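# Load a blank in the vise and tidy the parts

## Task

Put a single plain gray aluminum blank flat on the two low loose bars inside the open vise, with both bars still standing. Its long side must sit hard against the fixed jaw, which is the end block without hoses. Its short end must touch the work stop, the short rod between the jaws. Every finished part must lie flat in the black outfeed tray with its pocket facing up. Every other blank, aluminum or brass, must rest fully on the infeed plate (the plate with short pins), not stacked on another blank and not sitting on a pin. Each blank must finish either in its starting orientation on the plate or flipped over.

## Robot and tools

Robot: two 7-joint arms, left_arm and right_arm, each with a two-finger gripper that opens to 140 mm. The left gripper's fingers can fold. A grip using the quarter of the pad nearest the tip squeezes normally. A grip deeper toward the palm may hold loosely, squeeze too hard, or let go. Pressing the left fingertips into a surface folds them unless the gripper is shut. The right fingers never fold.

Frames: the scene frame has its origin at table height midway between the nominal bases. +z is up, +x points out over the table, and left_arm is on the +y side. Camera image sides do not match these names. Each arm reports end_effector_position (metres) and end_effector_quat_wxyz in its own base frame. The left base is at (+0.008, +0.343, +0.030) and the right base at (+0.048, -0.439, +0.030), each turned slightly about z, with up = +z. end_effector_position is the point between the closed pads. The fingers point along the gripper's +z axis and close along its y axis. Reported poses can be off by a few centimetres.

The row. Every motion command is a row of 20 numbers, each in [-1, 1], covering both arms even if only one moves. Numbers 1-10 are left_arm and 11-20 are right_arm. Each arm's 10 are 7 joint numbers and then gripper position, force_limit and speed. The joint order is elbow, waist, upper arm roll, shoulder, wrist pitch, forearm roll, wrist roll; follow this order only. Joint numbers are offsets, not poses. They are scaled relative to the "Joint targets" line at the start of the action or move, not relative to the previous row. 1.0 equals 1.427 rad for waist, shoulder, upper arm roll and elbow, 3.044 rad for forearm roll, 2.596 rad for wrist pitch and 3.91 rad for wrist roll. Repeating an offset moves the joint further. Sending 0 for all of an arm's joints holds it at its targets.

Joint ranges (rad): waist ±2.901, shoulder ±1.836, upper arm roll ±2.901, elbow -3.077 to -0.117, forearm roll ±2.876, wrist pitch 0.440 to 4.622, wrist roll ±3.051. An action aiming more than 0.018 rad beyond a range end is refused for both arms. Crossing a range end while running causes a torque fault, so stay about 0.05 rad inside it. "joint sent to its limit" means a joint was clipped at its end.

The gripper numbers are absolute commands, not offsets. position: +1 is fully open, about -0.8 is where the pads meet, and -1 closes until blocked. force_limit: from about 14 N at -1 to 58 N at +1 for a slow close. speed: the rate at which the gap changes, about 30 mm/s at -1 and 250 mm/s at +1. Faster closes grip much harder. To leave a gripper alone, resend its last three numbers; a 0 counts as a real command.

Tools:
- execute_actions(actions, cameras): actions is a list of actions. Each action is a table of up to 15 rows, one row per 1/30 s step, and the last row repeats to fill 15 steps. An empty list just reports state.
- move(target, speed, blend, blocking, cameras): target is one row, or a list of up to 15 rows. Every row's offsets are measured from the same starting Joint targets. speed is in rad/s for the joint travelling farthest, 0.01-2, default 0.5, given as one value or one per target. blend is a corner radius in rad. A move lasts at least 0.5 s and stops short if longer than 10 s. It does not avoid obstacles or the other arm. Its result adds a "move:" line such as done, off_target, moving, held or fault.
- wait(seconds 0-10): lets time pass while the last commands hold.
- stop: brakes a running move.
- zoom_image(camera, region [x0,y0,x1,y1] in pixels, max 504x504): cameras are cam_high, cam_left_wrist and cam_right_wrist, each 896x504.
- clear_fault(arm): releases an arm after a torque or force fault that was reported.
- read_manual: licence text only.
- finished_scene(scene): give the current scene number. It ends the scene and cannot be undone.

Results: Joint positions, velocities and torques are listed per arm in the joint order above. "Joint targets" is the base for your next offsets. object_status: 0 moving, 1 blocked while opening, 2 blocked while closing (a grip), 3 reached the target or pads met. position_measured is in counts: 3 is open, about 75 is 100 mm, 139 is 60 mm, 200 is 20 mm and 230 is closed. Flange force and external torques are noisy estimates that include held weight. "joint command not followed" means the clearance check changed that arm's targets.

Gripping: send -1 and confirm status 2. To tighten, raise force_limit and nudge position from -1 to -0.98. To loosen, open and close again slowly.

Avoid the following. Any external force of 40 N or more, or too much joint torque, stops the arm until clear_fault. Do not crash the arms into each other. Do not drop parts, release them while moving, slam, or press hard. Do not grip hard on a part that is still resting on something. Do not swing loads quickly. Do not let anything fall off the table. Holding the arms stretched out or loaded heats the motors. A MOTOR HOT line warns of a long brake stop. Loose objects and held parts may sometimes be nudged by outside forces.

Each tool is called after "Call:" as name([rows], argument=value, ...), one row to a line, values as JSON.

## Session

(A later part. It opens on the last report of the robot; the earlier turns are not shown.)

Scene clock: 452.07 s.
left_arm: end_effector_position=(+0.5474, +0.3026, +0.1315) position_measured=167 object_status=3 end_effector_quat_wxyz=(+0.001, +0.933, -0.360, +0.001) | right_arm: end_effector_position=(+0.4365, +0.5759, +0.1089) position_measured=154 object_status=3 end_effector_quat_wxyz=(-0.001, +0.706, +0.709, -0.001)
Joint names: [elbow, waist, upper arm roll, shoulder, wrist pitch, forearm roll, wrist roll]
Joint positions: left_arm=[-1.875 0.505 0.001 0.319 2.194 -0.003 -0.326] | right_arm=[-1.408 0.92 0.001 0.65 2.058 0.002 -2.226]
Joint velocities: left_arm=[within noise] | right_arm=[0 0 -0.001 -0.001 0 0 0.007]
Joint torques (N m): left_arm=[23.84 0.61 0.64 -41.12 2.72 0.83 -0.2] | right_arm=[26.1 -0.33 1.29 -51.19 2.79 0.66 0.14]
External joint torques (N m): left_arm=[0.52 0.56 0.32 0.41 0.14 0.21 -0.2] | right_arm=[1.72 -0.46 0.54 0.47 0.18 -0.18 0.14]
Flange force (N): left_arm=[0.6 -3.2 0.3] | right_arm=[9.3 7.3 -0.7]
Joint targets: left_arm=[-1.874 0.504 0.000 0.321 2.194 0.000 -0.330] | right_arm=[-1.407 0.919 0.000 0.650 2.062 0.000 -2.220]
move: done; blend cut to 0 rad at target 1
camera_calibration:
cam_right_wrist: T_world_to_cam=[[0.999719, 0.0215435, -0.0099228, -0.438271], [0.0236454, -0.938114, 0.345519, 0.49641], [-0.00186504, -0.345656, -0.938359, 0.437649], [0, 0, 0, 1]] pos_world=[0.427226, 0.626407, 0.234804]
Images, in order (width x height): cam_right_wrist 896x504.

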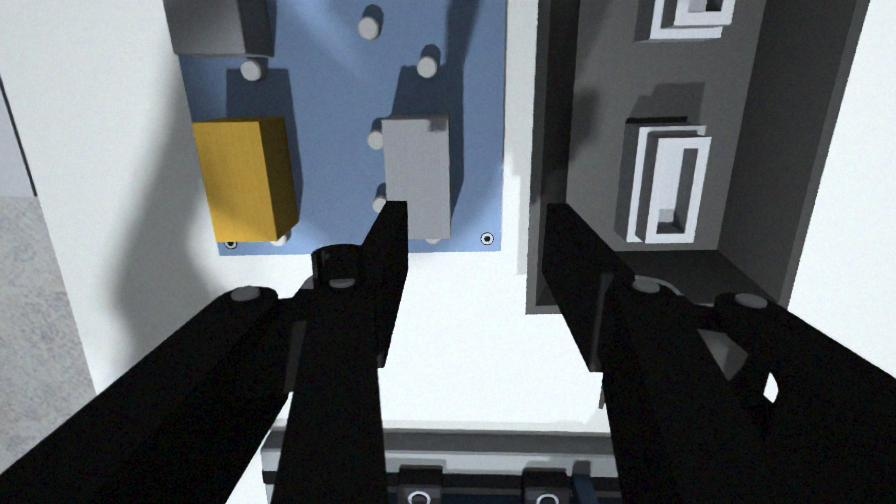

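Call:
move(target=[0,0,0,0,0,0,0,-0.3,-0.1,-1,-0.0678,0.0249,0,-0.0098,0.0330,0,0.0015,-0.2,-0.1,-1], speed=0.2, cameras=["cam_right_wrist"])

Scene clock: 495.37 s.
left_arm: end_effector_position=(+0.5475, +0.3026, +0.1315) position_measured=167 object_status=3 end_effector_quat_wxyz=(+0.001, +0.933, -0.360, +0.001) | right_arm: end_effector_position=(+0.4111, +0.5811, +0.0830) position_measured=154 object_status=3 end_effector_quat_wxyz=(-0.001, +0.697, +0.718, +0.002)
Joint names: [elbow, waist, upper arm roll, shoulder, wrist pitch, forearm roll, wrist roll]
Joint positions: left_arm=[-1.875 0.505 0.001 0.319 2.194 -0.003 -0.327] | right_arm=[-1.501 0.954 0 0.637 2.143 0.002 -2.218]
Joint velocities: left_arm=[within noise] | right_arm=[-0.001 0 0.001 0 0.004 0 0.001]
Joint torques (N m): left_arm=[23.63 0.61 0.69 -41.16 2.73 0.84 -0.21] | right_arm=[25.05 -0.42 1.42 -50.78 2.84 0.61 0.08]
External joint torques (N m): left_arm=[0.33 0.42 0.24 0.35 0.15 0.23 -0.21] | right_arm=[1.08 -0.57 0.69 0.19 0.22 -0.18 0.08]
Flange force (N): left_arm=[0.5 -2.1 0.4] | right_arm=[4.7 4.0 0.0]
Joint targets: left_arm=[-1.874 0.504 0.000 0.321 2.194 0.000 -0.330] | right_arm=[-1.503 0.955 0.000 0.636 2.148 0.000 -2.214]
move: done
camera_calibration:
cam_right_wrist: T_world_to_cam=[[0.998872, 0.0470618, -0.00628019, -0.428008], [0.0463686, -0.938504, 0.342142, 0.501977], [0.0102078, -0.342047, -0.939627, 0.408106], [0, 0, 0, 1]] pos_world=[0.400083, 0.630841, 0.209032]
Images, in order (width x height): cam_right_wrist 896x504.

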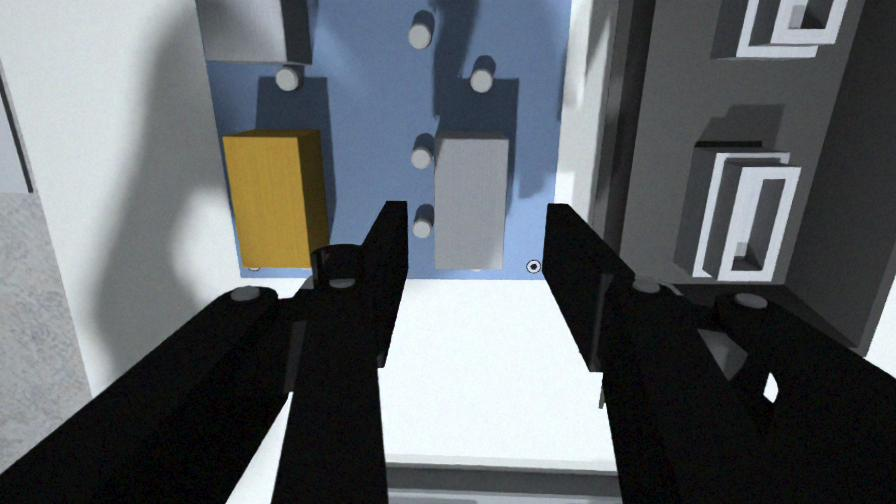

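Call:
zoom_image(camera="cam_right_wrist", region=[370, 100, 590, 320])

Scaled by 2.291 from the camera's 896x504 image, which has a finer 1280x720 frame.

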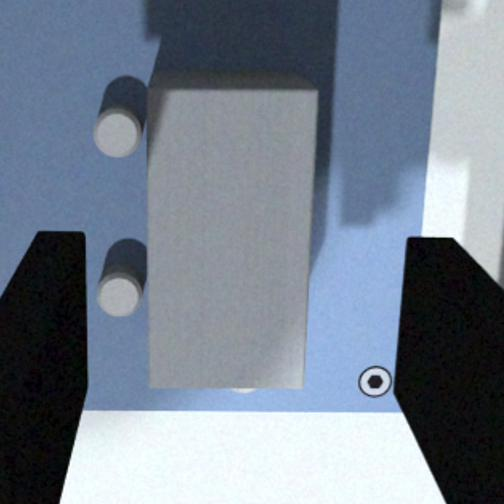

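Call:
move(target=[0,0,0,0,0,0,0,-0.3,-0.1,-1,-0.01444,0.00105,0,0.04933,0.03216,0,-0.00256,-0.2,-0.1,-1], speed=0.1, cameras=["cam_right_wrist"])

Scene clock: 513.10 s.
left_arm: end_effector_position=(+0.5476, +0.3026, +0.1315) position_measured=167 object_status=3 end_effector_quat_wxyz=(+0.001, +0.933, -0.360, +0.001) | right_arm: end_effector_position=(+0.4092, +0.5792, +0.0317) position_measured=154 object_status=3 end_effector_quat_wxyz=(-0.001, +0.695, +0.719, -0.001)
Joint names: [elbow, waist, upper arm roll, shoulder, wrist pitch, forearm roll, wrist roll]
Joint positions: left_arm=[-1.875 0.505 0.001 0.319 2.194 -0.003 -0.327] | right_arm=[-1.523 0.955 0 0.706 2.226 0.002 -2.221]
Joint velocities: left_arm=[within noise] | right_arm=[0.001 -0.002 0.001 0.001 0.005 0.001 -0.003]
Joint torques (N m): left_arm=[23.58 0.57 0.76 -41.2 2.72 0.82 -0.22] | right_arm=[24.68 0.16 1.58 -51.14 2.77 0.59 -0.2]
External joint torques (N m): left_arm=[0.16 0.25 0.19 0.43 0.12 0.2 -0.22] | right_arm=[1.44 0.1 0.85 0.6 0.17 -0.15 -0.2]
Flange force (N): left_arm=[0.6 -1.7 0.6] | right_arm=[7.6 5.8 1.0]
Joint targets: left_arm=[-1.874 0.504 0.000 0.321 2.194 0.000 -0.330] | right_arm=[-1.524 0.957 0.000 0.706 2.231 0.000 -2.224]
move: done
camera_calibration:
cam_right_wrist: T_world_to_cam=[[0.998691, 0.0500437, -0.0105497, -0.427883], [0.0505897, -0.936351, 0.347401, 0.514748], [0.00750699, -0.34748, -0.937657, 0.363481], [0, 0, 0, 1]] pos_world=[0.398553, 0.6297, 0.157483]
Images, in order (width x height): cam_right_wrist 896x504.

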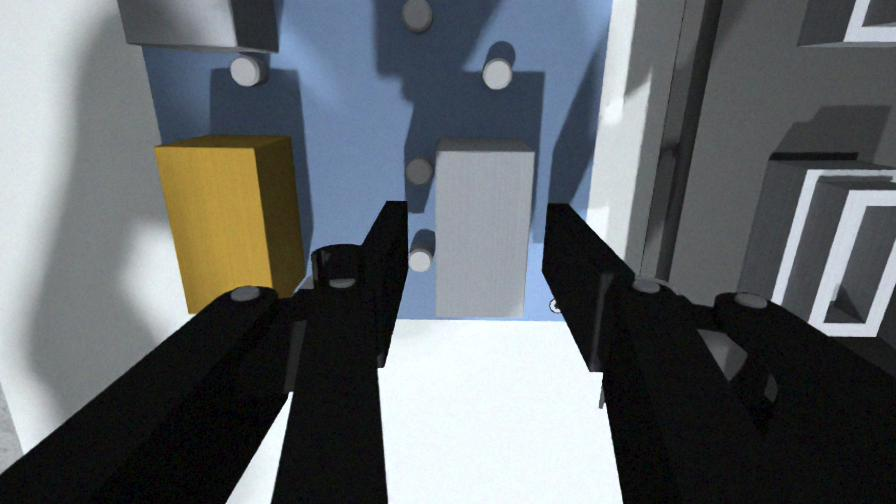

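Call:
move([
  [0,0,0,0,0,0,0,-0.3,-0.1,-1,0.0077,-0.00175,0,0.0028,-0.0046,0,0,-0.2,-0.1,-1],
  [0,0,0,0,0,0,0,-0.3,-0.1,-1,0.0077,-0.00175,0,0.0028,-0.0046,0,0,-1,-0.1,-1],
], speed=0.1, cameras=["cam_right_wrist"])

Scene clock: 531.37 s.
left_arm: end_effector_position=(+0.5476, +0.3026, +0.1316) position_measured=167 object_status=3 end_effector_quat_wxyz=(+0.001, +0.933, -0.360, +0.001) | right_arm: end_effector_position=(+0.4107, +0.5814, +0.0335) position_measured=183 object_status=0 end_effector_quat_wxyz=(-0.001, +0.695, +0.719, +0.000)
Joint names: [elbow, waist, upper arm roll, shoulder, wrist pitch, forearm roll, wrist roll]
Joint positions: left_arm=[-1.875 0.505 0.001 0.319 2.194 -0.003 -0.327] | right_arm=[-1.514 0.955 0 0.708 2.224 0.002 -2.221]
Joint velocities: within noise
Joint torques (N m): left_arm=[23.53 0.57 0.77 -41.22 2.74 0.82 -0.19] | right_arm=[24.93 -0.42 1.51 -50.72 2.35 0.57 -0.25]
External joint torques (N m): left_arm=[0.24 0.51 0.44 0.21 0.16 0.21 -0.19] | right_arm=[1.64 -0.42 0.82 1.1 -0.26 -0.18 -0.25]
Flange force (N): left_arm=[0.1 -1.5 0.4] | right_arm=[10.2 8.6 1.0]
Joint targets: left_arm=[-1.874 0.504 0.000 0.321 2.194 0.000 -0.330] | right_arm=[-1.513 0.954 0.000 0.710 2.219 0.000 -2.224]
move: done
camera_calibration:
cam_right_wrist: T_world_to_cam=[[0.998679, 0.0506987, -0.00833707, -0.429916], [0.0504625, -0.937332, 0.344763, 0.516826], [0.00966441, -0.344728, -0.938653, 0.363415], [0, 0, 0, 1]] pos_world=[0.399755, 0.631514, 0.159354]
Images, in order (width x height): cam_right_wrist 896x504.

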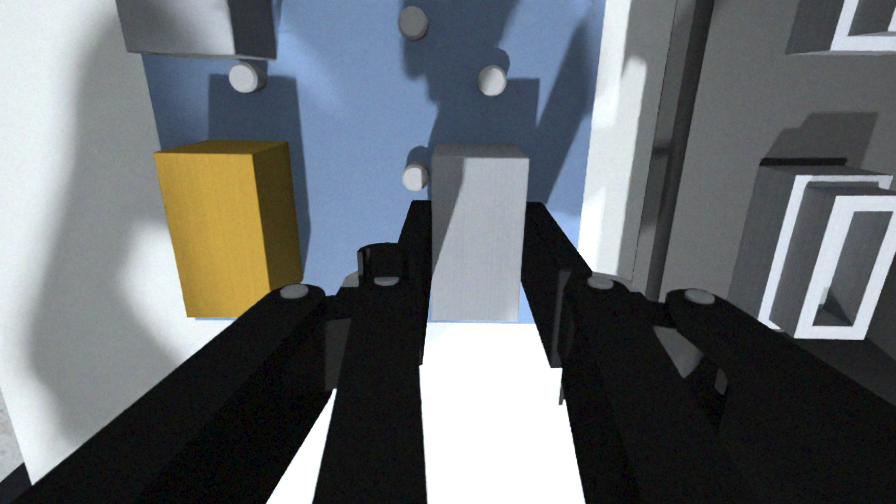

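Call:
move(target=[0,0,0,0,0,0,0,-0.3,-0.1,-1,0.0105,0,0,-0.0430,-0.0288,0,0,-1,-0.1,-1], speed=0.15, cameras=["cam_right_wrist"])

Scene clock: 539.47 s.
left_arm: end_effector_position=(+0.5476, +0.3026, +0.1316) position_measured=167 object_status=3 end_effector_quat_wxyz=(+0.001, +0.933, -0.360, +0.001) | right_arm: end_effector_position=(+0.4104, +0.5810, +0.0752) position_measured=183 object_status=2 end_effector_quat_wxyz=(-0.001, +0.695, +0.719, +0.000)
Joint names: [elbow, waist, upper arm roll, shoulder, wrist pitch, forearm roll, wrist roll]
Joint positions: left_arm=[-1.875 0.505 0.001 0.319 2.194 -0.003 -0.327] | right_arm=[-1.499 0.955 0 0.65 2.149 0.002 -2.221]
Joint velocities: left_arm=[within noise] | right_arm=[-0.001 0.001 0 -0.001 -0.005 0.001 -0.003]
Joint torques (N m): left_arm=[23.51 0.56 0.84 -41.23 2.73 0.84 -0.19] | right_arm=[26.17 -0.43 1.44 -51.73 2.46 0.61 -0.28]
External joint torques (N m): left_arm=[0.09 0.35 0.38 0.44 0.13 0.22 -0.19] | right_arm=[2.27 -0.58 0.7 -0.51 -0.16 -0.18 -0.28]
Flange force (N): left_arm=[0.3 -1.5 0.7] | right_arm=[8.6 7.7 -2.2]
Joint targets: left_arm=[-1.874 0.504 0.000 0.321 2.194 0.000 -0.330] | right_arm=[-1.498 0.954 0.000 0.649 2.145 0.000 -2.224]
move: done
camera_calibration:
cam_right_wrist: T_world_to_cam=[[0.998662, 0.0508593, -0.00938858, -0.429196], [0.0509653, -0.936895, 0.345876, 0.501505], [0.00879489, -0.345892, -0.938233, 0.403448], [0, 0, 0, 1]] pos_world=[0.399514, 0.631235, 0.201041]
Images, in order (width x height): cam_right_wrist 896x504.

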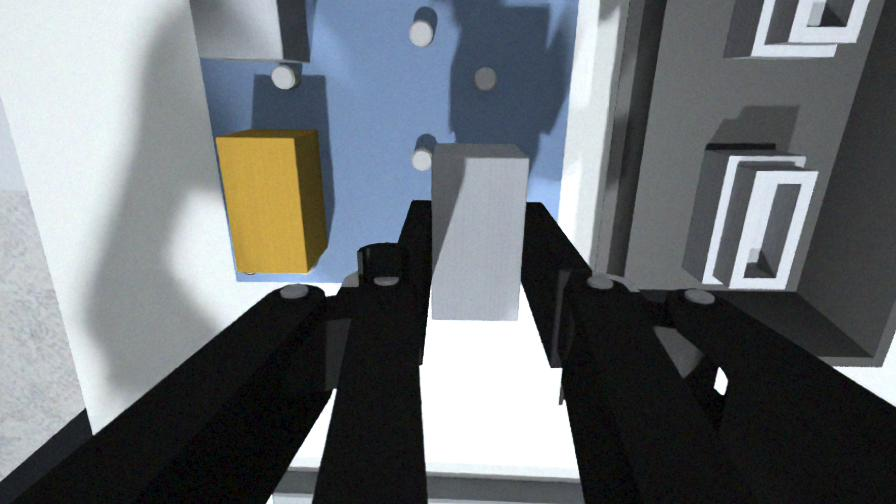

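Call:
move([
  [0,0,0,0,0,0,0,-0.3,-0.1,-1,0.0379,0,0,-0.0506,-0.0483,0,0,-1,-0.1,-1],
  [0,0,0,0,0,0,0,-0.3,-0.1,-1,-0.2885,-0.3109,0,-0.3280,-0.0185,0,-0.1070,-1,-0.1,-1],
], speed=[0.3,0.4], blend=[0.05,0], cameras=["cam_right_wrist"])

Scene clock: 552.80 s.
left_arm: end_effector_position=(+0.5476, +0.3026, +0.1316) position_measured=167 object_status=3 end_effector_quat_wxyz=(+0.001, +0.933, -0.360, +0.001) | right_arm: end_effector_position=(+0.5242, +0.2923, +0.1899) position_measured=183 object_status=2 end_effector_quat_wxyz=(-0.001, +0.706, +0.708, -0.001)
Joint names: [elbow, waist, upper arm roll, shoulder, wrist pitch, forearm roll, wrist roll]
Joint positions: left_arm=[-1.875 0.505 0.001 0.319 2.194 -0.003 -0.327] | right_arm=[-1.909 0.51 -0.002 0.184 2.091 0.002 -2.638]
Joint velocities: left_arm=[within noise] | right_arm=[0 -0.001 -0.001 0.002 0 0.002 -0.005]
Joint torques (N m): left_arm=[23.53 0.57 0.81 -41.25 2.72 0.82 -0.22] | right_arm=[26.14 -0.3 1.27 -39.34 2.93 0.67 -0.17]
External joint torques (N m): left_arm=[0.15 0.4 0.38 0.33 0.12 0.2 -0.22] | right_arm=[1.82 -0.17 1.21 -0.9 0.34 -0.16 -0.17]
Flange force (N): left_arm=[0.2 -1.4 0.5] | right_arm=[2.4 3.6 -2.6]
Joint targets: left_arm=[-1.874 0.504 0.000 0.321 2.194 0.000 -0.330] | right_arm=[-1.909 0.510 0.000 0.181 2.097 0.000 -2.643]
move: done; blend cut to 0 rad at target 1
camera_calibration:
cam_right_wrist: T_world_to_cam=[[0.999747, 0.0201926, -0.00991886, -0.518622], [0.022378, -0.9379, 0.346183, 0.200816], [-0.00231257, -0.346317, -0.938115, 0.416114], [0, 0, 0, 1]] pos_world=[0.514959, 0.342925, 0.315699]
Images, in order (width x height): cam_right_wrist 896x504.

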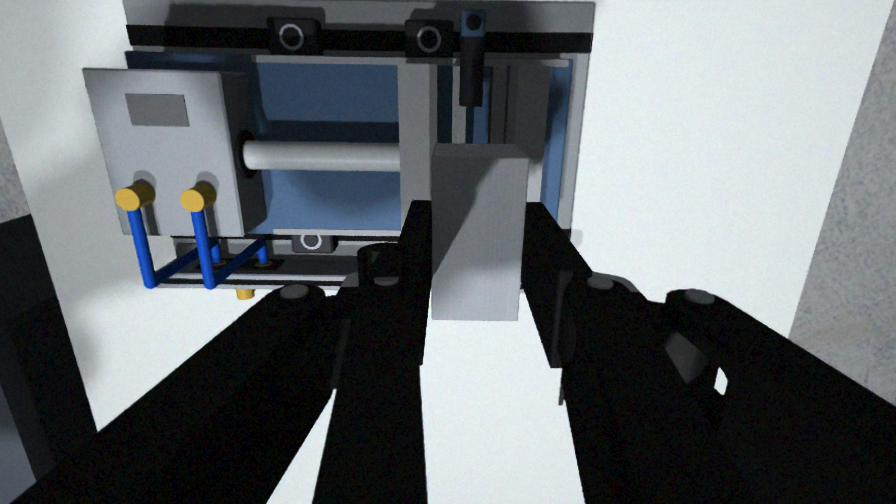

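Call:
zoom_image(camera="cam_right_wrist", region=[390, 0, 610, 240])

Scaled by 2.100 from the camera's 896x504 image, which has a finer 1280x720 frame.

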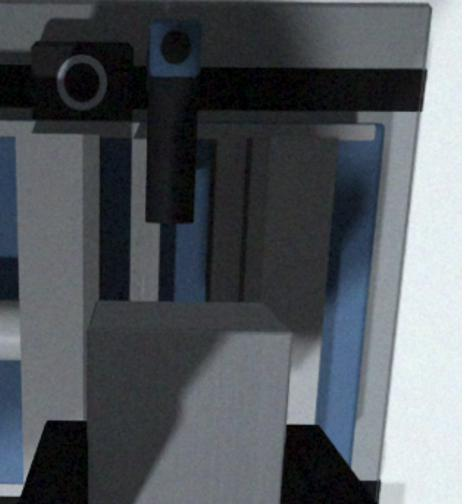

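Call:
move(target=[0,0,0,0,0,0,0,-0.3,-0.1,-1,-0.0460,0.0038,0,0.0589,0.0565,0,0.0031,-1,-0.1,-1], speed=0.2, cameras=["cam_right_wrist"])

Scene clock: 600.27 s.
left_arm: end_effector_position=(+0.5476, +0.3026, +0.1316) position_measured=167 object_status=3 end_effector_quat_wxyz=(+0.001, +0.933, -0.360, +0.001) | right_arm: end_effector_position=(+0.5238, +0.2949, +0.1228) position_measured=183 object_status=2 end_effector_quat_wxyz=(-0.001, +0.706, +0.708, -0.002)
Joint names: [elbow, waist, upper arm roll, shoulder, wrist pitch, forearm roll, wrist roll]
Joint positions: left_arm=[-1.875 0.505 0.001 0.319 2.194 -0.003 -0.327] | right_arm=[-1.976 0.514 -0.002 0.267 2.237 0.002 -2.635]
Joint velocities: left_arm=[within noise] | right_arm=[0 0.001 0 -0.001 0.005 0 0]
Joint torques (N m): left_arm=[23.48 0.56 0.81 -41.27 2.73 0.82 -0.2] | right_arm=[25.32 0.13 1.28 -40.37 2.89 0.58 0.12]
External joint torques (N m): left_arm=[0.16 0.61 0.57 0.24 0.14 0.21 -0.2] | right_arm=[2.21 0.09 0.98 -0.5 0.33 -0.17 0.12]
Flange force (N): left_arm=[-0.2 -1.3 0.5] | right_arm=[4.2 5.7 -1.9]
Joint targets: left_arm=[-1.874 0.504 0.000 0.321 2.194 0.000 -0.330] | right_arm=[-1.975 0.516 0.000 0.265 2.243 0.000 -2.631]
move: done
camera_calibration:
cam_right_wrist: T_world_to_cam=[[0.999698, 0.0210863, -0.0126349, -0.518898], [0.0241655, -0.93722, 0.347901, 0.225103], [-0.00450572, -0.348101, -0.937446, 0.35571], [0, 0, 0, 1]] pos_world=[0.514904, 0.345736, 0.24859]
Images, in order (width x height): cam_right_wrist 896x504.

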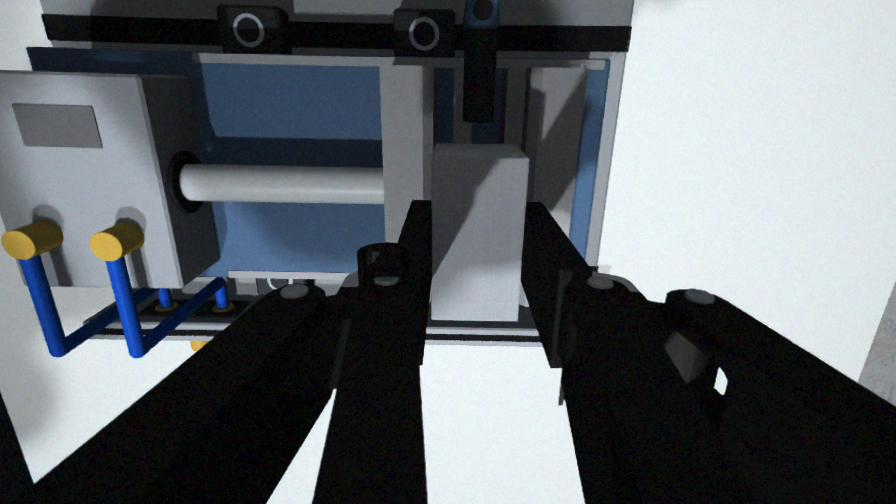

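Call:
zoom_image(camera="cam_right_wrist", region=[375, 50, 615, 210])

Scaled by 2.100 from the camera's 896x504 image, which has a finer 1280x720 frame.

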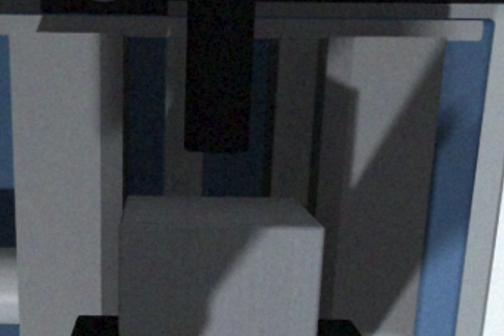

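Call:
move(target=[0,0,0,0,0,0,0,-0.3,-0.1,-1,-0.00434,0.0012,0,0.0119,0.01125,0,0.0007,-1,-0.1,-1], speed=0.1, cameras=["cam_right_wrist"])

Scene clock: 619.20 s.
left_arm: end_effector_position=(+0.5477, +0.3026, +0.1316) position_measured=167 object_status=3 end_effector_quat_wxyz=(+0.001, +0.933, -0.360, +0.001) | right_arm: end_effector_position=(+0.5261, +0.2974, +0.1135) position_measured=183 object_status=2 end_effector_quat_wxyz=(+0.000, +0.706, +0.708, +0.001)
Joint names: [elbow, waist, upper arm roll, shoulder, wrist pitch, forearm roll, wrist roll]
Joint positions: left_arm=[-1.874 0.505 0.001 0.319 2.194 -0.003 -0.327] | right_arm=[-1.981 0.516 -0.002 0.282 2.266 0.002 -2.632]
Joint velocities: left_arm=[within noise] | right_arm=[0 0 0 0 0.005 0 0.002]
Joint torques (N m): left_arm=[23.55 0.62 0.8 -41.31 2.72 0.83 -0.17] | right_arm=[24.89 0.1 1.21 -40.25 2.98 0.58 0.09]
External joint torques (N m): left_arm=[0.29 0.61 0.51 0.14 0.15 0.22 -0.17] | right_arm=[2.05 0.05 0.89 -0.25 0.42 -0.15 0.09]
Flange force (N): left_arm=[-0.1 -1.5 0.2] | right_arm=[4.1 5.8 -1.0]
Joint targets: left_arm=[-1.874 0.504 0.000 0.321 2.194 0.000 -0.330] | right_arm=[-1.981 0.518 0.000 0.282 2.272 0.000 -2.628]
move: done
camera_calibration:
cam_right_wrist: T_world_to_cam=[[0.999784, 0.0200248, -0.00562024, -0.521837], [0.0207351, -0.938573, 0.344458, 0.23318], [0.0016227, -0.3445, -0.938785, 0.343705], [0, 0, 0, 1]] pos_world=[0.516331, 0.347712, 0.239411]
Images, in order (width x height): cam_right_wrist 896x504.

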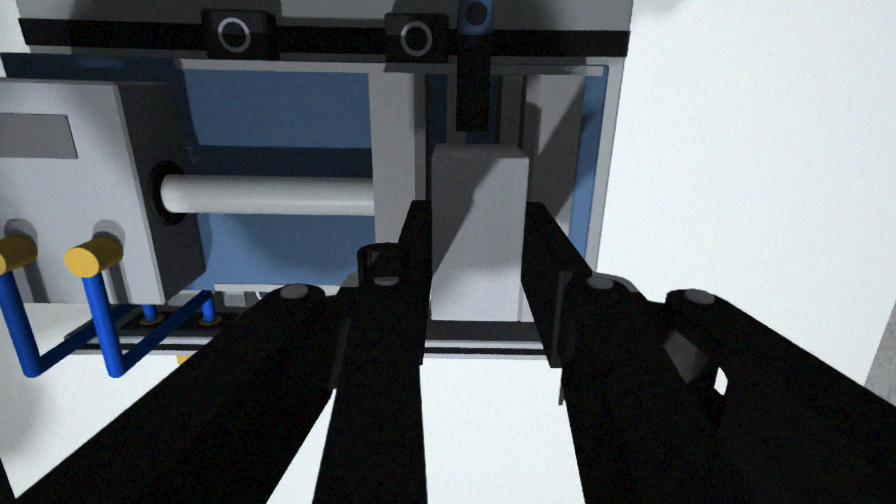

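Call:
zoom_image(camera="cam_right_wrist", region=[375, 50, 615, 210])

Scaled by 2.100 from the camera's 896x504 image, which has a finer 1280x720 frame.

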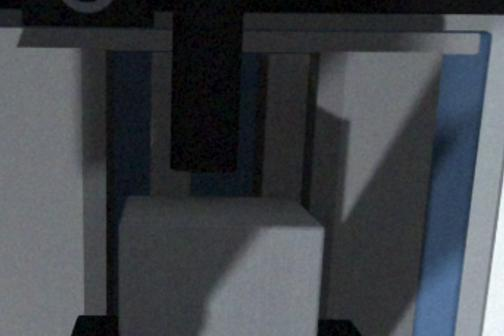

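Call:
execute_actions([
  [[0,0,0,0,0,0,0,-0.3,-0.1,-1,-0.000506,0,0,0.001021,0.000839,0,0,-1,-0.1,-1]],
  [[0,0,0,0,0,0,0,-0.3,-0.1,-1,-0.000506,0,0,0.001021,0.000839,0,0,-1,-0.1,-1]],
  [[0,0,0,0,0,0,0,-0.3,-0.1,-1,-0.000506,0,0,0.001021,0.000839,0,0,-1,-0.1,-1]],
  [[0,0,0,0,0,0,0,-0.3,-0.1,-1,-0.000506,0,0,0.001021,0.000839,0,0,-1,-0.1,-1]],
  [[0,0,0,0,0,0,0,-0.3,-0.1,-1,-0.000506,0,0,0.001021,0.000839,0,0,-1,-0.1,-1]],
], cameras=[])

Scene clock: 636.63 s.
left_arm: end_effector_position=(+0.5477, +0.3026, +0.1316) position_measured=167 object_status=3 end_effector_quat_wxyz=(+0.001, +0.933, -0.360, +0.001) | right_arm: end_effector_position=(+0.5264, +0.2976, +0.1088) position_measured=183 object_status=2 end_effector_quat_wxyz=(+0.000, +0.706, +0.708, +0.002)
Joint names: [elbow, waist, upper arm roll, shoulder, wrist pitch, forearm roll, wrist roll]
Joint positions: left_arm=[-1.874 0.505 0.001 0.319 2.194 -0.003 -0.327] | right_arm=[-1.985 0.516 -0.002 0.289 2.278 0.002 -2.631]
Joint velocities: within noise
Joint torques (N m): left_arm=[23.5 0.58 0.84 -41.3 2.73 0.82 -0.2] | right_arm=[24.73 0.06 1.21 -40.32 2.99 0.57 0.1]
External joint torques (N m): left_arm=[0 0.64 0.6 0.52 0.11 0.21 -0.2] | right_arm=[1.81 -0.1 0.77 0.14 0.39 -0.16 0.1]
External joint torques at the end of the 1st action: left_arm=[0.11 0.48 0.47 0.36 0.13 0.21 -0.2] | right_arm=[1.82 -0.03 0.84 0.19 0.34 -0.19 0.12]
External joint torques at the end of the 2nd action: left_arm=[0.11 0.53 0.47 0.45 0.12 0.21 -0.19] | right_arm=[1.94 0.05 0.94 0.03 0.41 -0.17 0.1]
External joint torques at the end of the 3rd action: left_arm=[0 0.63 0.64 0.54 0.12 0.21 -0.22] | right_arm=[1.93 -0.04 0.85 -0.07 0.37 -0.15 0.14]
External joint torques at the end of the 4th action: left_arm=[0.09 0.48 0.43 0.36 0.12 0.21 -0.19] | right_arm=[1.78 0.13 0.91 0.1 0.35 -0.15 0.09]
Flange force (N): left_arm=[-0.2 -1.4 0.9] | right_arm=[4.0 6.0 -0.2]
Flange force at the end of the 1st action (N): left_arm=[0.0 -1.4 0.6] | right_arm=[4.2 6.1 -0.4]
Flange force at the end of the 2nd action (N): left_arm=[0.1 -1.6 0.7] | right_arm=[4.3 6.0 -0.5]
Flange force at the end of the 3rd action (N): left_arm=[-0.1 -1.5 0.9] | right_arm=[4.1 5.9 -0.7]
Flange force at the end of the 4th action (N): left_arm=[0.0 -1.3 0.6] | right_arm=[4.1 5.7 -0.4]
Joint targets: left_arm=[-1.874 0.504 0.000 0.321 2.194 0.000 -0.330] | right_arm=[-1.985 0.518 0.000 0.289 2.283 0.000 -2.628]
Step readings (joint positions of left_arm | right_arm; steps 1 to 15: 1st action; 16 to 30: 2nd action; 31 to 45: 3rd action; 46 to 60: 4th action; 61 to 75: 5th action):
0: [-1.874 0.505 0.001 0.319 2.194 -0.003 -0.327] | [-1.981 0.516 -0.002 0.282 2.267 0.002 -2.631]
1: [-1.874 0.505 0.001 0.319 2.194 -0.003 -0.327] | [-1.981 0.516 -0.002 0.282 2.267 0.002 -2.631]
2: [-1.874 0.505 0.001 0.319 2.194 -0.003 -0.327] | [-1.981 0.516 -0.002 0.282 2.268 0.002 -2.631]
4: [-1.874 0.505 0.001 0.319 2.194 -0.003 -0.327] | [-1.981 0.516 -0.002 0.283 2.268 0.002 -2.631]
8: [-1.874 0.505 0.001 0.319 2.194 -0.003 -0.327] | [-1.982 0.516 -0.002 0.283 2.268 0.002 -2.631]
15: [-1.874 0.505 0.001 0.319 2.194 -0.003 -0.327] | [-1.982 0.516 -0.002 0.283 2.269 0.002 -2.631]
16: [-1.874 0.505 0.001 0.319 2.194 -0.003 -0.327] | [-1.982 0.516 -0.002 0.283 2.269 0.002 -2.631]
17: [-1.874 0.505 0.001 0.319 2.194 -0.003 -0.327] | [-1.982 0.516 -0.002 0.284 2.269 0.002 -2.631]
19: [-1.874 0.505 0.001 0.319 2.194 -0.003 -0.327] | [-1.982 0.516 -0.002 0.284 2.270 0.002 -2.631]
23: [-1.874 0.505 0.001 0.319 2.194 -0.003 -0.327] | [-1.982 0.516 -0.002 0.285 2.271 0.002 -2.631]
30: [-1.874 0.505 0.001 0.319 2.194 -0.003 -0.327] | [-1.982 0.516 -0.002 0.285 2.271 0.002 -2.631]
31: [-1.874 0.505 0.001 0.319 2.194 -0.003 -0.327] | [-1.982 0.516 -0.002 0.285 2.271 0.002 -2.631]
32: [-1.874 0.505 0.001 0.319 2.194 -0.003 -0.327] | [-1.982 0.516 -0.002 0.285 2.272 0.002 -2.631]
34: [-1.874 0.505 0.001 0.319 2.194 -0.003 -0.327] | [-1.983 0.516 -0.002 0.286 2.272 0.002 -2.631]
38: [-1.874 0.505 0.001 0.319 2.194 -0.003 -0.327] | [-1.983 0.516 -0.002 0.286 2.273 0.002 -2.631]
45: [-1.874 0.505 0.001 0.319 2.194 -0.003 -0.327] | [-1.983 0.516 -0.002 0.286 2.273 0.002 -2.631]
46: [-1.874 0.505 0.001 0.319 2.194 -0.003 -0.327] | [-1.983 0.516 -0.002 0.286 2.273 0.002 -2.631]
47: [-1.874 0.505 0.001 0.319 2.194 -0.003 -0.327] | [-1.983 0.516 -0.002 0.287 2.274 0.002 -2.631]
49: [-1.874 0.505 0.001 0.319 2.194 -0.003 -0.327] | [-1.983 0.516 -0.002 0.287 2.274 0.002 -2.631]
53: [-1.874 0.505 0.001 0.319 2.194 -0.003 -0.327] | [-1.984 0.516 -0.002 0.288 2.275 0.002 -2.631]
60: [-1.874 0.505 0.001 0.319 2.194 -0.003 -0.327] | [-1.984 0.516 -0.002 0.288 2.275 0.002 -2.631]
61: [-1.874 0.505 0.001 0.319 2.194 -0.003 -0.327] | [-1.984 0.516 -0.002 0.288 2.275 0.002 -2.631]
62: [-1.874 0.505 0.001 0.319 2.194 -0.003 -0.327] | [-1.984 0.516 -0.002 0.288 2.276 0.002 -2.631]
64: [-1.874 0.505 0.001 0.319 2.194 -0.003 -0.327] | [-1.984 0.516 -0.002 0.289 2.277 0.002 -2.631]
68: [-1.874 0.505 0.001 0.319 2.194 -0.003 -0.327] | [-1.984 0.516 -0.002 0.289 2.277 0.002 -2.631]
75: [-1.874 0.505 0.001 0.319 2.194 -0.003 -0.327] | [-1.984 0.516 -0.002 0.289 2.277 0.002 -2.631]
No camera images: "cameras" was empty.

Call:
execute_actions([
  [[0,0,0,0,0,0,0,-0.3,-0.1,-1,-0.000506,0,0,0.001021,0.000839,0,0,-1,-0.1,-1]],
  [[0,0,0,0,0,0,0,-0.3,-0.1,-1,-0.000506,0,0,0.001021,0.000839,0,0,-1,-0.1,-1]],
  [[0,0,0,0,0,0,0,-0.3,-0.1,-1,-0.000506,0,0,0.001021,0.000839,0,0,-1,-0.1,-1]],
  [[0,0,0,0,0,0,0,-0.3,-0.1,-1,-0.000506,0,0,0.001021,0.000839,0,0,-1,-0.1,-1]],
], cameras=[])

Scene clock: 641.63 s.
left_arm: end_effector_position=(+0.5477, +0.3026, +0.1316) position_measured=167 object_status=3 end_effector_quat_wxyz=(+0.001, +0.933, -0.360, +0.001) | right_arm: end_effector_position=(+0.5265, +0.2977, +0.1057) position_measured=183 object_status=2 end_effector_quat_wxyz=(+0.000, +0.706, +0.708, +0.002)
Joint names: [elbow, waist, upper arm roll, shoulder, wrist pitch, forearm roll, wrist roll]
Joint positions: left_arm=[-1.874 0.505 0.001 0.319 2.194 -0.003 -0.327] | right_arm=[-1.987 0.516 -0.002 0.294 2.285 0.002 -2.631]
Joint velocities: within noise
Joint torques (N m): left_arm=[23.51 0.59 0.81 -41.32 2.72 0.83 -0.2] | right_arm=[24.22 0.07 1.34 -38.98 3.19 0.54 0.07]
External joint torques (N m): left_arm=[0.17 0.44 0.39 0.23 0.13 0.21 -0.2] | right_arm=[1.47 -0.11 0.89 1.29 0.61 -0.19 0.07]
External joint torques at the end of the 1st action: left_arm=[0.1 0.78 0.74 0.32 0.14 0.22 -0.2] | right_arm=[1.85 0.05 0.93 0.11 0.44 -0.18 0.08]
External joint torques at the end of the 2nd action: left_arm=[0.28 0.46 0.51 0.11 0.15 0.21 -0.22] | right_arm=[1.8 0.14 1.08 0.07 0.31 -0.17 0.11]
External joint torques at the end of the 3rd action: left_arm=[0.1 0.6 0.59 0.39 0.12 0.22 -0.2] | right_arm=[1.88 0.15 1.02 -0.01 0.43 -0.16 0.06]
Flange force (N): left_arm=[0.1 -1.2 0.4] | right_arm=[4.7 7.2 2.2]
Flange force at the end of the 1st action (N): left_arm=[-0.5 -1.4 0.6] | right_arm=[4.2 5.9 -0.2]
Flange force at the end of the 2nd action (N): left_arm=[0.1 -1.3 0.2] | right_arm=[4.3 5.6 -0.5]
Flange force at the end of the 3rd action (N): left_arm=[-0.1 -1.5 0.6] | right_arm=[4.2 5.7 -0.4]
Joint targets: left_arm=[-1.874 0.504 0.000 0.321 2.194 0.000 -0.330] | right_arm=[-1.988 0.518 0.000 0.295 2.292 0.000 -2.628]
Step readings (joint positions of left_arm | right_arm; steps 1 to 15: 1st action; 16 to 30: 2nd action; 31 to 45: 3rd action; 46 to 60: 4th action):
0: [-1.874 0.505 0.001 0.319 2.194 -0.003 -0.327] | [-1.985 0.516 -0.002 0.289 2.278 0.002 -2.631]
1: [-1.874 0.505 0.001 0.319 2.194 -0.003 -0.327] | [-1.985 0.516 -0.002 0.289 2.278 0.002 -2.631]
2: [-1.874 0.505 0.001 0.319 2.194 -0.003 -0.327] | [-1.985 0.516 -0.002 0.290 2.278 0.002 -2.631]
4: [-1.874 0.505 0.001 0.319 2.194 -0.003 -0.327] | [-1.985 0.516 -0.002 0.290 2.279 0.002 -2.631]
8: [-1.874 0.505 0.001 0.319 2.194 -0.003 -0.327] | [-1.985 0.516 -0.002 0.291 2.279 0.002 -2.631]
15: [-1.874 0.505 0.001 0.319 2.194 -0.003 -0.327] | [-1.985 0.516 -0.002 0.291 2.280 0.002 -2.631]
16: [-1.874 0.505 0.001 0.319 2.194 -0.003 -0.327] | [-1.985 0.516 -0.002 0.291 2.280 0.002 -2.631]
17: [-1.874 0.505 0.001 0.319 2.194 -0.003 -0.327] | [-1.985 0.516 -0.002 0.291 2.280 0.002 -2.631]
19: [-1.874 0.505 0.001 0.319 2.194 -0.003 -0.327] | [-1.986 0.516 -0.002 0.291 2.281 0.002 -2.631]
23: [-1.874 0.505 0.001 0.319 2.194 -0.003 -0.327] | [-1.986 0.516 -0.002 0.292 2.281 0.002 -2.631]
30: [-1.874 0.505 0.001 0.319 2.194 -0.003 -0.327] | [-1.986 0.516 -0.002 0.292 2.282 0.002 -2.631]
31: [-1.874 0.505 0.001 0.319 2.194 -0.003 -0.327] | [-1.986 0.516 -0.002 0.292 2.282 0.002 -2.631]
32: [-1.874 0.505 0.001 0.319 2.194 -0.003 -0.327] | [-1.986 0.516 -0.002 0.292 2.282 0.002 -2.631]
34: [-1.874 0.505 0.001 0.319 2.194 -0.003 -0.327] | [-1.986 0.516 -0.002 0.293 2.283 0.002 -2.631]
38: [-1.874 0.505 0.001 0.319 2.194 -0.003 -0.327] | [-1.987 0.516 -0.002 0.294 2.284 0.002 -2.631]
45: [-1.874 0.505 0.001 0.319 2.194 -0.003 -0.327] | [-1.987 0.516 -0.002 0.294 2.284 0.002 -2.631]
46: [-1.874 0.505 0.001 0.319 2.194 -0.003 -0.327] | [-1.987 0.516 -0.002 0.294 2.284 0.002 -2.631]
47: [-1.874 0.505 0.001 0.319 2.194 -0.003 -0.327] | [-1.987 0.516 -0.002 0.294 2.285 0.002 -2.631]
49: [-1.874 0.505 0.001 0.319 2.194 -0.003 -0.327] | [-1.987 0.516 -0.002 0.294 2.285 0.002 -2.631]
53: [-1.874 0.505 0.001 0.319 2.194 -0.003 -0.327] | [-1.987 0.516 -0.002 0.294 2.285 0.002 -2.631]
60: [-1.874 0.505 0.001 0.319 2.194 -0.003 -0.327] | [-1.987 0.516 -0.002 0.294 2.285 0.002 -2.631]
No camera images: "cameras" was empty.

Call:
move([
  [0,0,0,0,0,0,0,-0.3,-0.1,-1,0.0021,0,0,-0.00434,-0.0057,0,0,-1,-0.1,-1],
  [0,0,0,0,0,0,0,-0.3,-0.1,-1,0.00806,0.00406,0,0.0021,-0.0067,0,0.00148,-1,-0.1,-1],
], speed=0.05, cameras=["cam_right_wrist"])

Scene clock: 661.33 s.
left_arm: end_effector_position=(+0.5477, +0.3026, +0.1316) position_measured=167 object_status=3 end_effector_quat_wxyz=(+0.001, +0.933, -0.360, +0.001) | right_arm: end_effector_position=(+0.5254, +0.3010, +0.1058) position_measured=183 object_status=2 end_effector_quat_wxyz=(+0.000, +0.706, +0.708, +0.001)
Joint names: [elbow, waist, upper arm roll, shoulder, wrist pitch, forearm roll, wrist roll]
Joint positions: left_arm=[-1.874 0.505 0.001 0.319 2.194 -0.003 -0.327] | right_arm=[-1.98 0.522 -0.002 0.298 2.278 0.002 -2.627]
Joint velocities: within noise
Joint torques (N m): left_arm=[23.52 0.55 0.86 -41.33 2.74 0.83 -0.22] | right_arm=[25.44 0.23 1.28 -40.56 2.36 0.55 0.09]
External joint torques (N m): left_arm=[0.09 0.57 0.6 0.41 0.14 0.21 -0.22] | right_arm=[2.78 0.29 1.04 -0.24 -0.19 -0.17 0.09]
Flange force (N): left_arm=[-0.1 -1.5 0.7] | right_arm=[6.3 8.9 -2.7]
Joint targets: left_arm=[-1.874 0.504 0.000 0.321 2.194 0.000 -0.330] | right_arm=[-1.976 0.523 0.000 0.298 2.275 0.000 -2.622]
move: done
camera_calibration:
cam_right_wrist: T_world_to_cam=[[0.999748, 0.0212403, -0.00724611, -0.521396], [0.0224359, -0.938219, 0.345315, 0.238186], [0.000536167, -0.345391, -0.938459, 0.338518], [0, 0, 0, 1]] pos_world=[0.515739, 0.351466, 0.231658]
Images, in order (width x height): cam_right_wrist 896x504.

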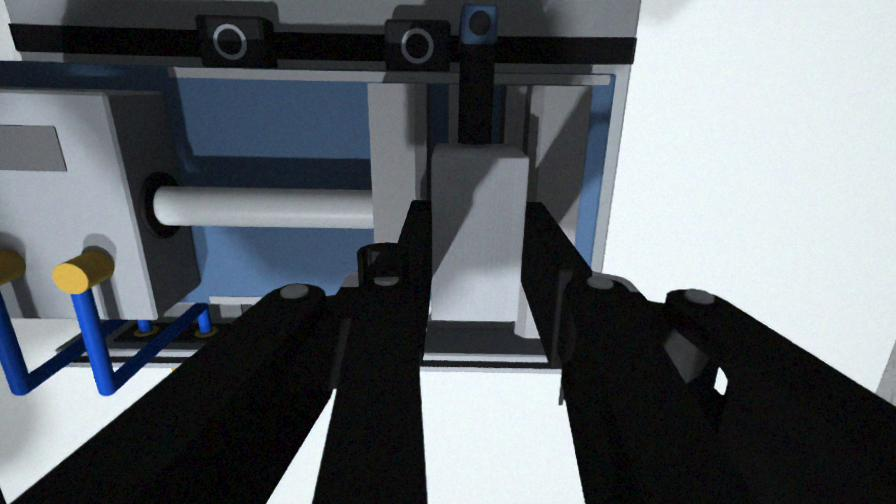

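Call:
execute_actions(actions=[], cameras=["cam_right_wrist"])

Scene clock: 671.30 s.
left_arm: end_effector_position=(+0.5477, +0.3025, +0.1316) position_measured=167 object_status=3 end_effector_quat_wxyz=(+0.001, +0.933, -0.360, +0.001) | right_arm: end_effector_position=(+0.5254, +0.3011, +0.1059) position_measured=183 object_status=2 end_effector_quat_wxyz=(+0.000, +0.706, +0.708, +0.000)
Joint names: [elbow, waist, upper arm roll, shoulder, wrist pitch, forearm roll, wrist roll]
Joint positions: left_arm=[-1.874 0.505 0.001 0.319 2.194 -0.003 -0.327] | right_arm=[-1.979 0.522 -0.002 0.298 2.278 0.002 -2.626]
Joint velocities: within noise
Joint torques (N m): left_arm=[23.53 0.62 0.85 -41.33 2.72 0.83 -0.18] | right_arm=[25.21 0.11 1.23 -40.6 2.47 0.56 0.06]
External joint torques (N m): left_arm=[0.13 0.78 0.71 0.31 0.12 0.22 -0.18] | right_arm=[2.42 0.06 0.89 -0.05 -0.1 -0.17 0.06]
Flange force (N): left_arm=[-0.4 -1.5 0.5] | right_arm=[5.4 8.1 -2.0]
Joint targets: left_arm=[-1.874 0.504 0.000 0.321 2.194 0.000 -0.330] | right_arm=[-1.976 0.523 0.000 0.298 2.275 0.000 -2.622]
Tool commands: left_gripper/position=-0.3 left_gripper/force_limit=-0.1 left_gripper/speed=-1.0 right_gripper/position=-1.0 right_gripper/force_limit=-0.1 right_gripper/speed=-1.0
camera_calibration:
cam_right_wrist: T_world_to_cam=[[0.999777, 0.0197342, -0.00750286, -0.520936], [0.0211112, -0.938203, 0.345442, 0.238909], [-0.000222182, -0.345523, -0.93841, 0.339017], [0, 0, 0, 1]] pos_world=[0.515852, 0.351564, 0.231699]
Images, in order (width x height): cam_right_wrist 896x504.

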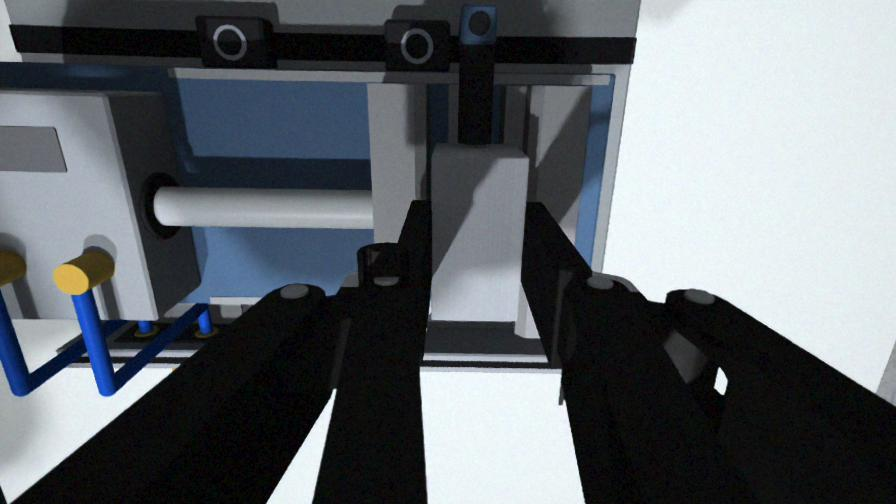

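Call:
zoom_image(camera="cam_right_wrist", region=[400, 60, 640, 240])

Scaled by 2.100 from the camera's 896x504 image, which has a finer 1280x720 frame.

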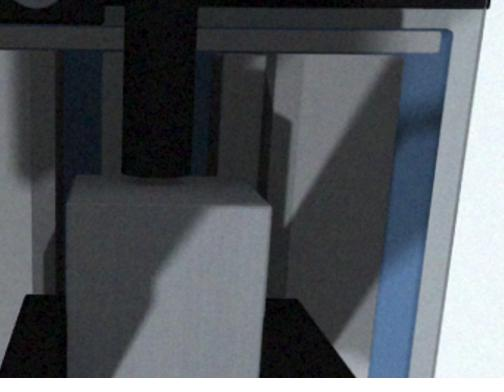

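Call:
execute_actions([
  [[0,0,0,0,0,0,0,-0.3,-0.1,-1,0.00076,0,0,-0.00153,-0.00126,0,0,-1,-0.1,-1]],
], cameras=[])

Call:
execute_actions([
  [[0,0,0,0,0,0,0,-0.3,-0.1,-1,0.00246,-0.00057,0,0.00165,-0.00044,0,-0.00021,-1,-0.1,-1]],
], cameras=[])

Scene clock: 690.50 s.
left_arm: end_effector_position=(+0.5477, +0.3025, +0.1316) position_measured=167 object_status=3 end_effector_quat_wxyz=(+0.001, +0.933, -0.360, +0.001) | right_arm: end_effector_position=(+0.5249, +0.3008, +0.1059) position_measured=183 object_status=2 end_effector_quat_wxyz=(-0.001, +0.706, +0.708, -0.001)
Joint names: [elbow, waist, upper arm roll, shoulder, wrist pitch, forearm roll, wrist roll]
Joint positions: left_arm=[-1.874 0.505 0.001 0.319 2.194 -0.003 -0.327] | right_arm=[-1.978 0.522 -0.002 0.298 2.275 0.002 -2.625]
Joint velocities: within noise
Joint torques (N m): left_arm=[23.57 0.59 0.87 -41.29 2.72 0.83 -0.19] | right_arm=[25.43 0.04 1.23 -41.21 2.43 0.56 0.07]
External joint torques (N m): left_arm=[0.26 0.69 0.67 0.18 0.14 0.22 -0.19] | right_arm=[2.57 0.06 0.96 -0.61 -0.15 -0.16 0.07]
Flange force (N): left_arm=[-0.2 -1.6 0.3] | right_arm=[5.1 7.4 -3.1]
Joint targets: left_arm=[-1.874 0.504 0.000 0.321 2.194 0.000 -0.330] | right_arm=[-1.975 0.523 0.000 0.296 2.271 0.000 -2.622]
Step readings (joint positions of left_arm | right_arm):
0: [-1.874 0.505 0.001 0.319 2.194 -0.003 -0.327] | [-1.979 0.522 -0.002 0.298 2.278 0.002 -2.625]
1: [-1.874 0.505 0.001 0.319 2.194 -0.003 -0.327] | [-1.979 0.522 -0.002 0.298 2.277 0.002 -2.625]
2: [-1.874 0.505 0.001 0.319 2.194 -0.003 -0.327] | [-1.979 0.522 -0.002 0.298 2.277 0.002 -2.625]
4: [-1.874 0.505 0.001 0.319 2.194 -0.003 -0.327] | [-1.979 0.522 -0.002 0.298 2.276 0.002 -2.625]
8: [-1.874 0.505 0.001 0.319 2.194 -0.003 -0.327] | [-1.978 0.522 -0.002 0.298 2.275 0.002 -2.625]
15: [-1.874 0.505 0.001 0.319 2.194 -0.003 -0.327] | [-1.978 0.522 -0.002 0.298 2.275 0.002 -2.625]
No camera images: "cameras" was empty.

Scene clock: 691.20 s.
left_arm: end_effector_position=(+0.5477, +0.3025, +0.1316) position_measured=167 object_status=3 end_effector_quat_wxyz=(+0.001, +0.933, -0.360, +0.001) | right_arm: end_effector_position=(+0.5261, +0.3015, +0.1072) position_measured=183 object_status=2 end_effector_quat_wxyz=(+0.000, +0.706, +0.708, +0.000)
Joint names: [elbow, waist, upper arm roll, shoulder, wrist pitch, forearm roll, wrist roll]
Joint positions: left_arm=[-1.874 0.505 0.001 0.319 2.194 -0.003 -0.327] | right_arm=[-1.975 0.522 -0.002 0.298 2.274 0.002 -2.625]
Joint velocities: within noise
Joint torques (N m): left_arm=[23.55 0.62 0.82 -41.33 2.73 0.83 -0.19] | right_arm=[25.43 -0.37 1.18 -40.59 2.45 0.56 0.1]
External joint torques (N m): left_arm=[0.11 0.51 0.44 0.39 0.13 0.21 -0.19] | right_arm=[2.59 -0.26 0.98 -0.01 -0.12 -0.16 0.1]
Flange force (N): left_arm=[0.0 -1.5 0.7] | right_arm=[5.6 9.0 -2.1]
Joint targets: left_arm=[-1.874 0.504 0.000 0.321 2.194 0.000 -0.330] | right_arm=[-1.972 0.523 0.000 0.298 2.270 0.000 -2.623]
Step readings (joint positions of left_arm | right_arm):
0: [-1.874 0.505 0.001 0.319 2.194 -0.003 -0.327] | [-1.978 0.522 -0.002 0.298 2.275 0.002 -2.625]
1: [-1.874 0.505 0.001 0.319 2.194 -0.003 -0.327] | [-1.978 0.522 -0.002 0.298 2.275 0.002 -2.625]
2: [-1.874 0.505 0.001 0.319 2.194 -0.003 -0.327] | [-1.977 0.522 -0.002 0.298 2.274 0.002 -2.625]
4: [-1.874 0.505 0.001 0.319 2.194 -0.003 -0.327] | [-1.976 0.522 -0.002 0.298 2.274 0.002 -2.625]
8: [-1.874 0.505 0.001 0.319 2.194 -0.003 -0.327] | [-1.975 0.522 -0.002 0.298 2.274 0.002 -2.625]
15: [-1.874 0.505 0.001 0.319 2.194 -0.003 -0.327] | [-1.975 0.522 -0.002 0.298 2.274 0.002 -2.625]
No camera images: "cameras" was empty.

Call:
execute_actions([
  [[0,0,0,0,0,0,0,-0.3,-0.1,-1,0.00246,-0.00057,0,0.00165,-0.00044,0,-0.00021,-1,-0.1,-1]],
], cameras=[])

Call:
execute_actions([
  [[0,0,0,0,0,0,0,-0.3,-0.1,-1,0.00246,-0.00057,0,0.00165,-0.00044,0,-0.00021,-1,-0.1,-1]],
], cameras=[])

Scene clock: 695.17 s.
left_arm: end_effector_position=(+0.5477, +0.3025, +0.1316) position_measured=167 object_status=3 end_effector_quat_wxyz=(+0.001, +0.933, -0.360, +0.001) | right_arm: end_effector_position=(+0.5269, +0.3020, +0.1074) position_measured=183 object_status=2 end_effector_quat_wxyz=(+0.000, +0.706, +0.708, +0.001)
Joint names: [elbow, waist, upper arm roll, shoulder, wrist pitch, forearm roll, wrist roll]
Joint positions: left_arm=[-1.874 0.505 0.001 0.319 2.194 -0.003 -0.327] | right_arm=[-1.971 0.522 -0.002 0.301 2.272 0.002 -2.625]
Joint velocities: within noise
Joint torques (N m): left_arm=[23.52 0.65 0.83 -41.29 2.73 0.83 -0.21] | right_arm=[25.45 -0.38 1.25 -40.6 2.46 0.55 0.04]
External joint torques (N m): left_arm=[0.06 0.52 0.43 0.43 0.12 0.21 -0.21] | right_arm=[2.64 -0.39 0.95 -0.03 -0.11 -0.18 0.04]
Flange force (N): left_arm=[0.0 -1.4 0.7] | right_arm=[5.5 9.3 -2.2]
Joint targets: left_arm=[-1.874 0.504 0.000 0.321 2.194 0.000 -0.330] | right_arm=[-1.968 0.522 0.000 0.300 2.269 0.000 -2.624]
Step readings (joint positions of left_arm | right_arm):
0: [-1.874 0.505 0.001 0.319 2.194 -0.003 -0.327] | [-1.974 0.522 -0.002 0.298 2.273 0.002 -2.625]
1: [-1.874 0.505 0.001 0.319 2.194 -0.003 -0.327] | [-1.974 0.522 -0.002 0.299 2.273 0.002 -2.625]
2: [-1.874 0.505 0.001 0.319 2.194 -0.003 -0.327] | [-1.973 0.522 -0.002 0.299 2.273 0.002 -2.625]
4: [-1.874 0.505 0.001 0.319 2.194 -0.003 -0.327] | [-1.972 0.522 -0.002 0.300 2.273 0.002 -2.625]
8: [-1.874 0.505 0.001 0.319 2.194 -0.003 -0.327] | [-1.971 0.522 -0.002 0.300 2.273 0.002 -2.625]
15: [-1.874 0.505 0.001 0.319 2.194 -0.003 -0.327] | [-1.971 0.522 -0.002 0.300 2.273 0.002 -2.625]
No camera images: "cameras" was empty.

Scene clock: 695.87 s.
left_arm: end_effector_position=(+0.5477, +0.3025, +0.1316) position_measured=167 object_status=3 end_effector_quat_wxyz=(+0.001, +0.933, -0.360, +0.001) | right_arm: end_effector_position=(+0.5276, +0.3024, +0.1073) position_measured=183 object_status=2 end_effector_quat_wxyz=(+0.000, +0.706, +0.708, +0.001)
Joint names: [elbow, waist, upper arm roll, shoulder, wrist pitch, forearm roll, wrist roll]
Joint positions: left_arm=[-1.874 0.505 0.001 0.319 2.194 -0.003 -0.327] | right_arm=[-1.968 0.522 -0.002 0.303 2.271 0.002 -2.625]
Joint velocities: within noise
Joint torques (N m): left_arm=[23.55 0.63 0.83 -41.36 2.72 0.83 -0.16] | right_arm=[25.48 -0.32 1.24 -40.64 2.42 0.59 -0.1]
External joint torques (N m): left_arm=[0.2 0.67 0.58 0.22 0.14 0.22 -0.16] | right_arm=[2.55 -0.32 0.94 0.17 -0.17 -0.14 -0.1]
Flange force (N): left_arm=[-0.3 -1.5 0.4] | right_arm=[5.5 9.6 -2.0]
Joint targets: left_arm=[-1.874 0.504 0.000 0.321 2.194 0.000 -0.330] | right_arm=[-1.965 0.521 0.000 0.303 2.268 0.000 -2.625]
Step readings (joint positions of left_arm | right_arm):
0: [-1.874 0.505 0.001 0.319 2.194 -0.003 -0.327] | [-1.971 0.522 -0.002 0.301 2.272 0.002 -2.625]
1: [-1.874 0.505 0.001 0.319 2.194 -0.003 -0.327] | [-1.971 0.522 -0.002 0.301 2.272 0.002 -2.625]
2: [-1.874 0.505 0.001 0.319 2.194 -0.003 -0.327] | [-1.970 0.522 -0.002 0.301 2.272 0.002 -2.625]
4: [-1.874 0.505 0.001 0.319 2.194 -0.003 -0.327] | [-1.969 0.522 -0.002 0.302 2.272 0.002 -2.625]
8: [-1.874 0.505 0.001 0.319 2.194 -0.003 -0.327] | [-1.968 0.522 -0.002 0.303 2.272 0.002 -2.625]
15: [-1.874 0.505 0.001 0.319 2.194 -0.003 -0.327] | [-1.968 0.522 -0.002 0.303 2.271 0.002 -2.625]
No camera images: "cameras" was empty.

Call:
execute_actions([
  [[0,0,0,0,0,0,0,-0.3,-0.1,-1,0.00246,-0.00057,0,0.00165,-0.00044,0,-0.00021,-1,-0.1,-1]],
], cameras=[])

Call:
execute_actions([
  [[0,0,0,0,0,0,0,-0.3,-0.1,-1,0.00123,-0.00028,0,0.00083,-0.00022,0,-0.0001,-1,-0.1,-1]],
], cameras=[])

Scene clock: 698.93 s.
left_arm: end_effector_position=(+0.5477, +0.3025, +0.1316) position_measured=167 object_status=3 end_effector_quat_wxyz=(+0.001, +0.933, -0.360, +0.001) | right_arm: end_effector_position=(+0.5284, +0.3027, +0.1073) position_measured=183 object_status=2 end_effector_quat_wxyz=(+0.000, +0.706, +0.708, +0.000)
Joint names: [elbow, waist, upper arm roll, shoulder, wrist pitch, forearm roll, wrist roll]
Joint positions: left_arm=[-1.874 0.505 0.001 0.319 2.194 -0.003 -0.327] | right_arm=[-1.964 0.522 -0.002 0.305 2.27 0.002 -2.625]
Joint velocities: within noise
Joint torques (N m): left_arm=[23.51 0.64 0.85 -41.34 2.72 0.81 -0.19] | right_arm=[25.54 -0.75 1.2 -40.8 2.45 0.58 -0.06]
External joint torques (N m): left_arm=[0.07 0.73 0.64 0.39 0.12 0.2 -0.19] | right_arm=[2.75 -0.68 0.96 -0.12 -0.11 -0.15 -0.06]
Flange force (N): left_arm=[-0.3 -1.4 0.7] | right_arm=[5.2 9.8 -2.4]
Joint targets: left_arm=[-1.874 0.504 0.000 0.321 2.194 0.000 -0.330] | right_arm=[-1.961 0.520 0.000 0.305 2.267 0.000 -2.626]
Step readings (joint positions of left_arm | right_arm):
0: [-1.874 0.505 0.001 0.319 2.194 -0.003 -0.327] | [-1.967 0.522 -0.002 0.303 2.271 0.002 -2.625]
1: [-1.874 0.505 0.001 0.319 2.194 -0.003 -0.327] | [-1.967 0.522 -0.002 0.303 2.271 0.002 -2.625]
2: [-1.874 0.505 0.001 0.319 2.194 -0.003 -0.327] | [-1.966 0.522 -0.002 0.304 2.271 0.002 -2.625]
4: [-1.874 0.505 0.001 0.319 2.194 -0.003 -0.327] | [-1.965 0.522 -0.002 0.305 2.271 0.002 -2.625]
8: [-1.874 0.505 0.001 0.319 2.194 -0.003 -0.327] | [-1.964 0.522 -0.002 0.305 2.270 0.002 -2.625]
15: [-1.874 0.505 0.001 0.319 2.194 -0.003 -0.327] | [-1.964 0.522 -0.002 0.305 2.270 0.002 -2.625]
No camera images: "cameras" was empty.

Scene clock: 699.63 s.
left_arm: end_effector_position=(+0.5477, +0.3025, +0.1316) position_measured=167 object_status=3 end_effector_quat_wxyz=(+0.001, +0.933, -0.360, +0.001) | right_arm: end_effector_position=(+0.5284, +0.3027, +0.1071) position_measured=183 object_status=2 end_effector_quat_wxyz=(-0.001, +0.706, +0.708, +0.000)
Joint names: [elbow, waist, upper arm roll, shoulder, wrist pitch, forearm roll, wrist roll]
Joint positions: left_arm=[-1.874 0.505 0.001 0.319 2.194 -0.003 -0.327] | right_arm=[-1.963 0.522 -0.002 0.306 2.269 0.002 -2.625]
Joint velocities: within noise
Joint torques (N m): left_arm=[23.49 0.6 0.82 -41.34 2.73 0.83 -0.17] | right_arm=[25.68 -1.01 1.15 -40.83 2.54 0.58 -0.09]
External joint torques (N m): left_arm=[0.11 0.54 0.48 0.28 0.13 0.21 -0.17] | right_arm=[2.81 -0.97 0.88 0 -0.03 -0.15 -0.09]
Flange force (N): left_arm=[-0.1 -1.2 0.5] | right_arm=[5.0 10.4 -2.1]
Joint targets: left_arm=[-1.874 0.504 0.000 0.321 2.194 0.000 -0.330] | right_arm=[-1.959 0.520 0.000 0.306 2.266 0.000 -2.626]
Step readings (joint positions of left_arm | right_arm):
0: [-1.874 0.505 0.001 0.319 2.194 -0.003 -0.327] | [-1.964 0.522 -0.002 0.305 2.270 0.002 -2.625]
1: [-1.874 0.505 0.001 0.319 2.194 -0.003 -0.327] | [-1.964 0.522 -0.002 0.305 2.270 0.002 -2.625]
2: [-1.874 0.505 0.001 0.319 2.194 -0.003 -0.327] | [-1.964 0.522 -0.002 0.306 2.270 0.002 -2.625]
4: [-1.874 0.505 0.001 0.319 2.194 -0.003 -0.327] | [-1.963 0.522 -0.002 0.306 2.269 0.002 -2.625]
8: [-1.874 0.505 0.001 0.319 2.194 -0.003 -0.327] | [-1.963 0.522 -0.002 0.306 2.269 0.002 -2.625]
15: [-1.874 0.505 0.001 0.319 2.194 -0.003 -0.327] | [-1.963 0.522 -0.002 0.306 2.269 0.002 -2.625]
No camera images: "cameras" was empty.


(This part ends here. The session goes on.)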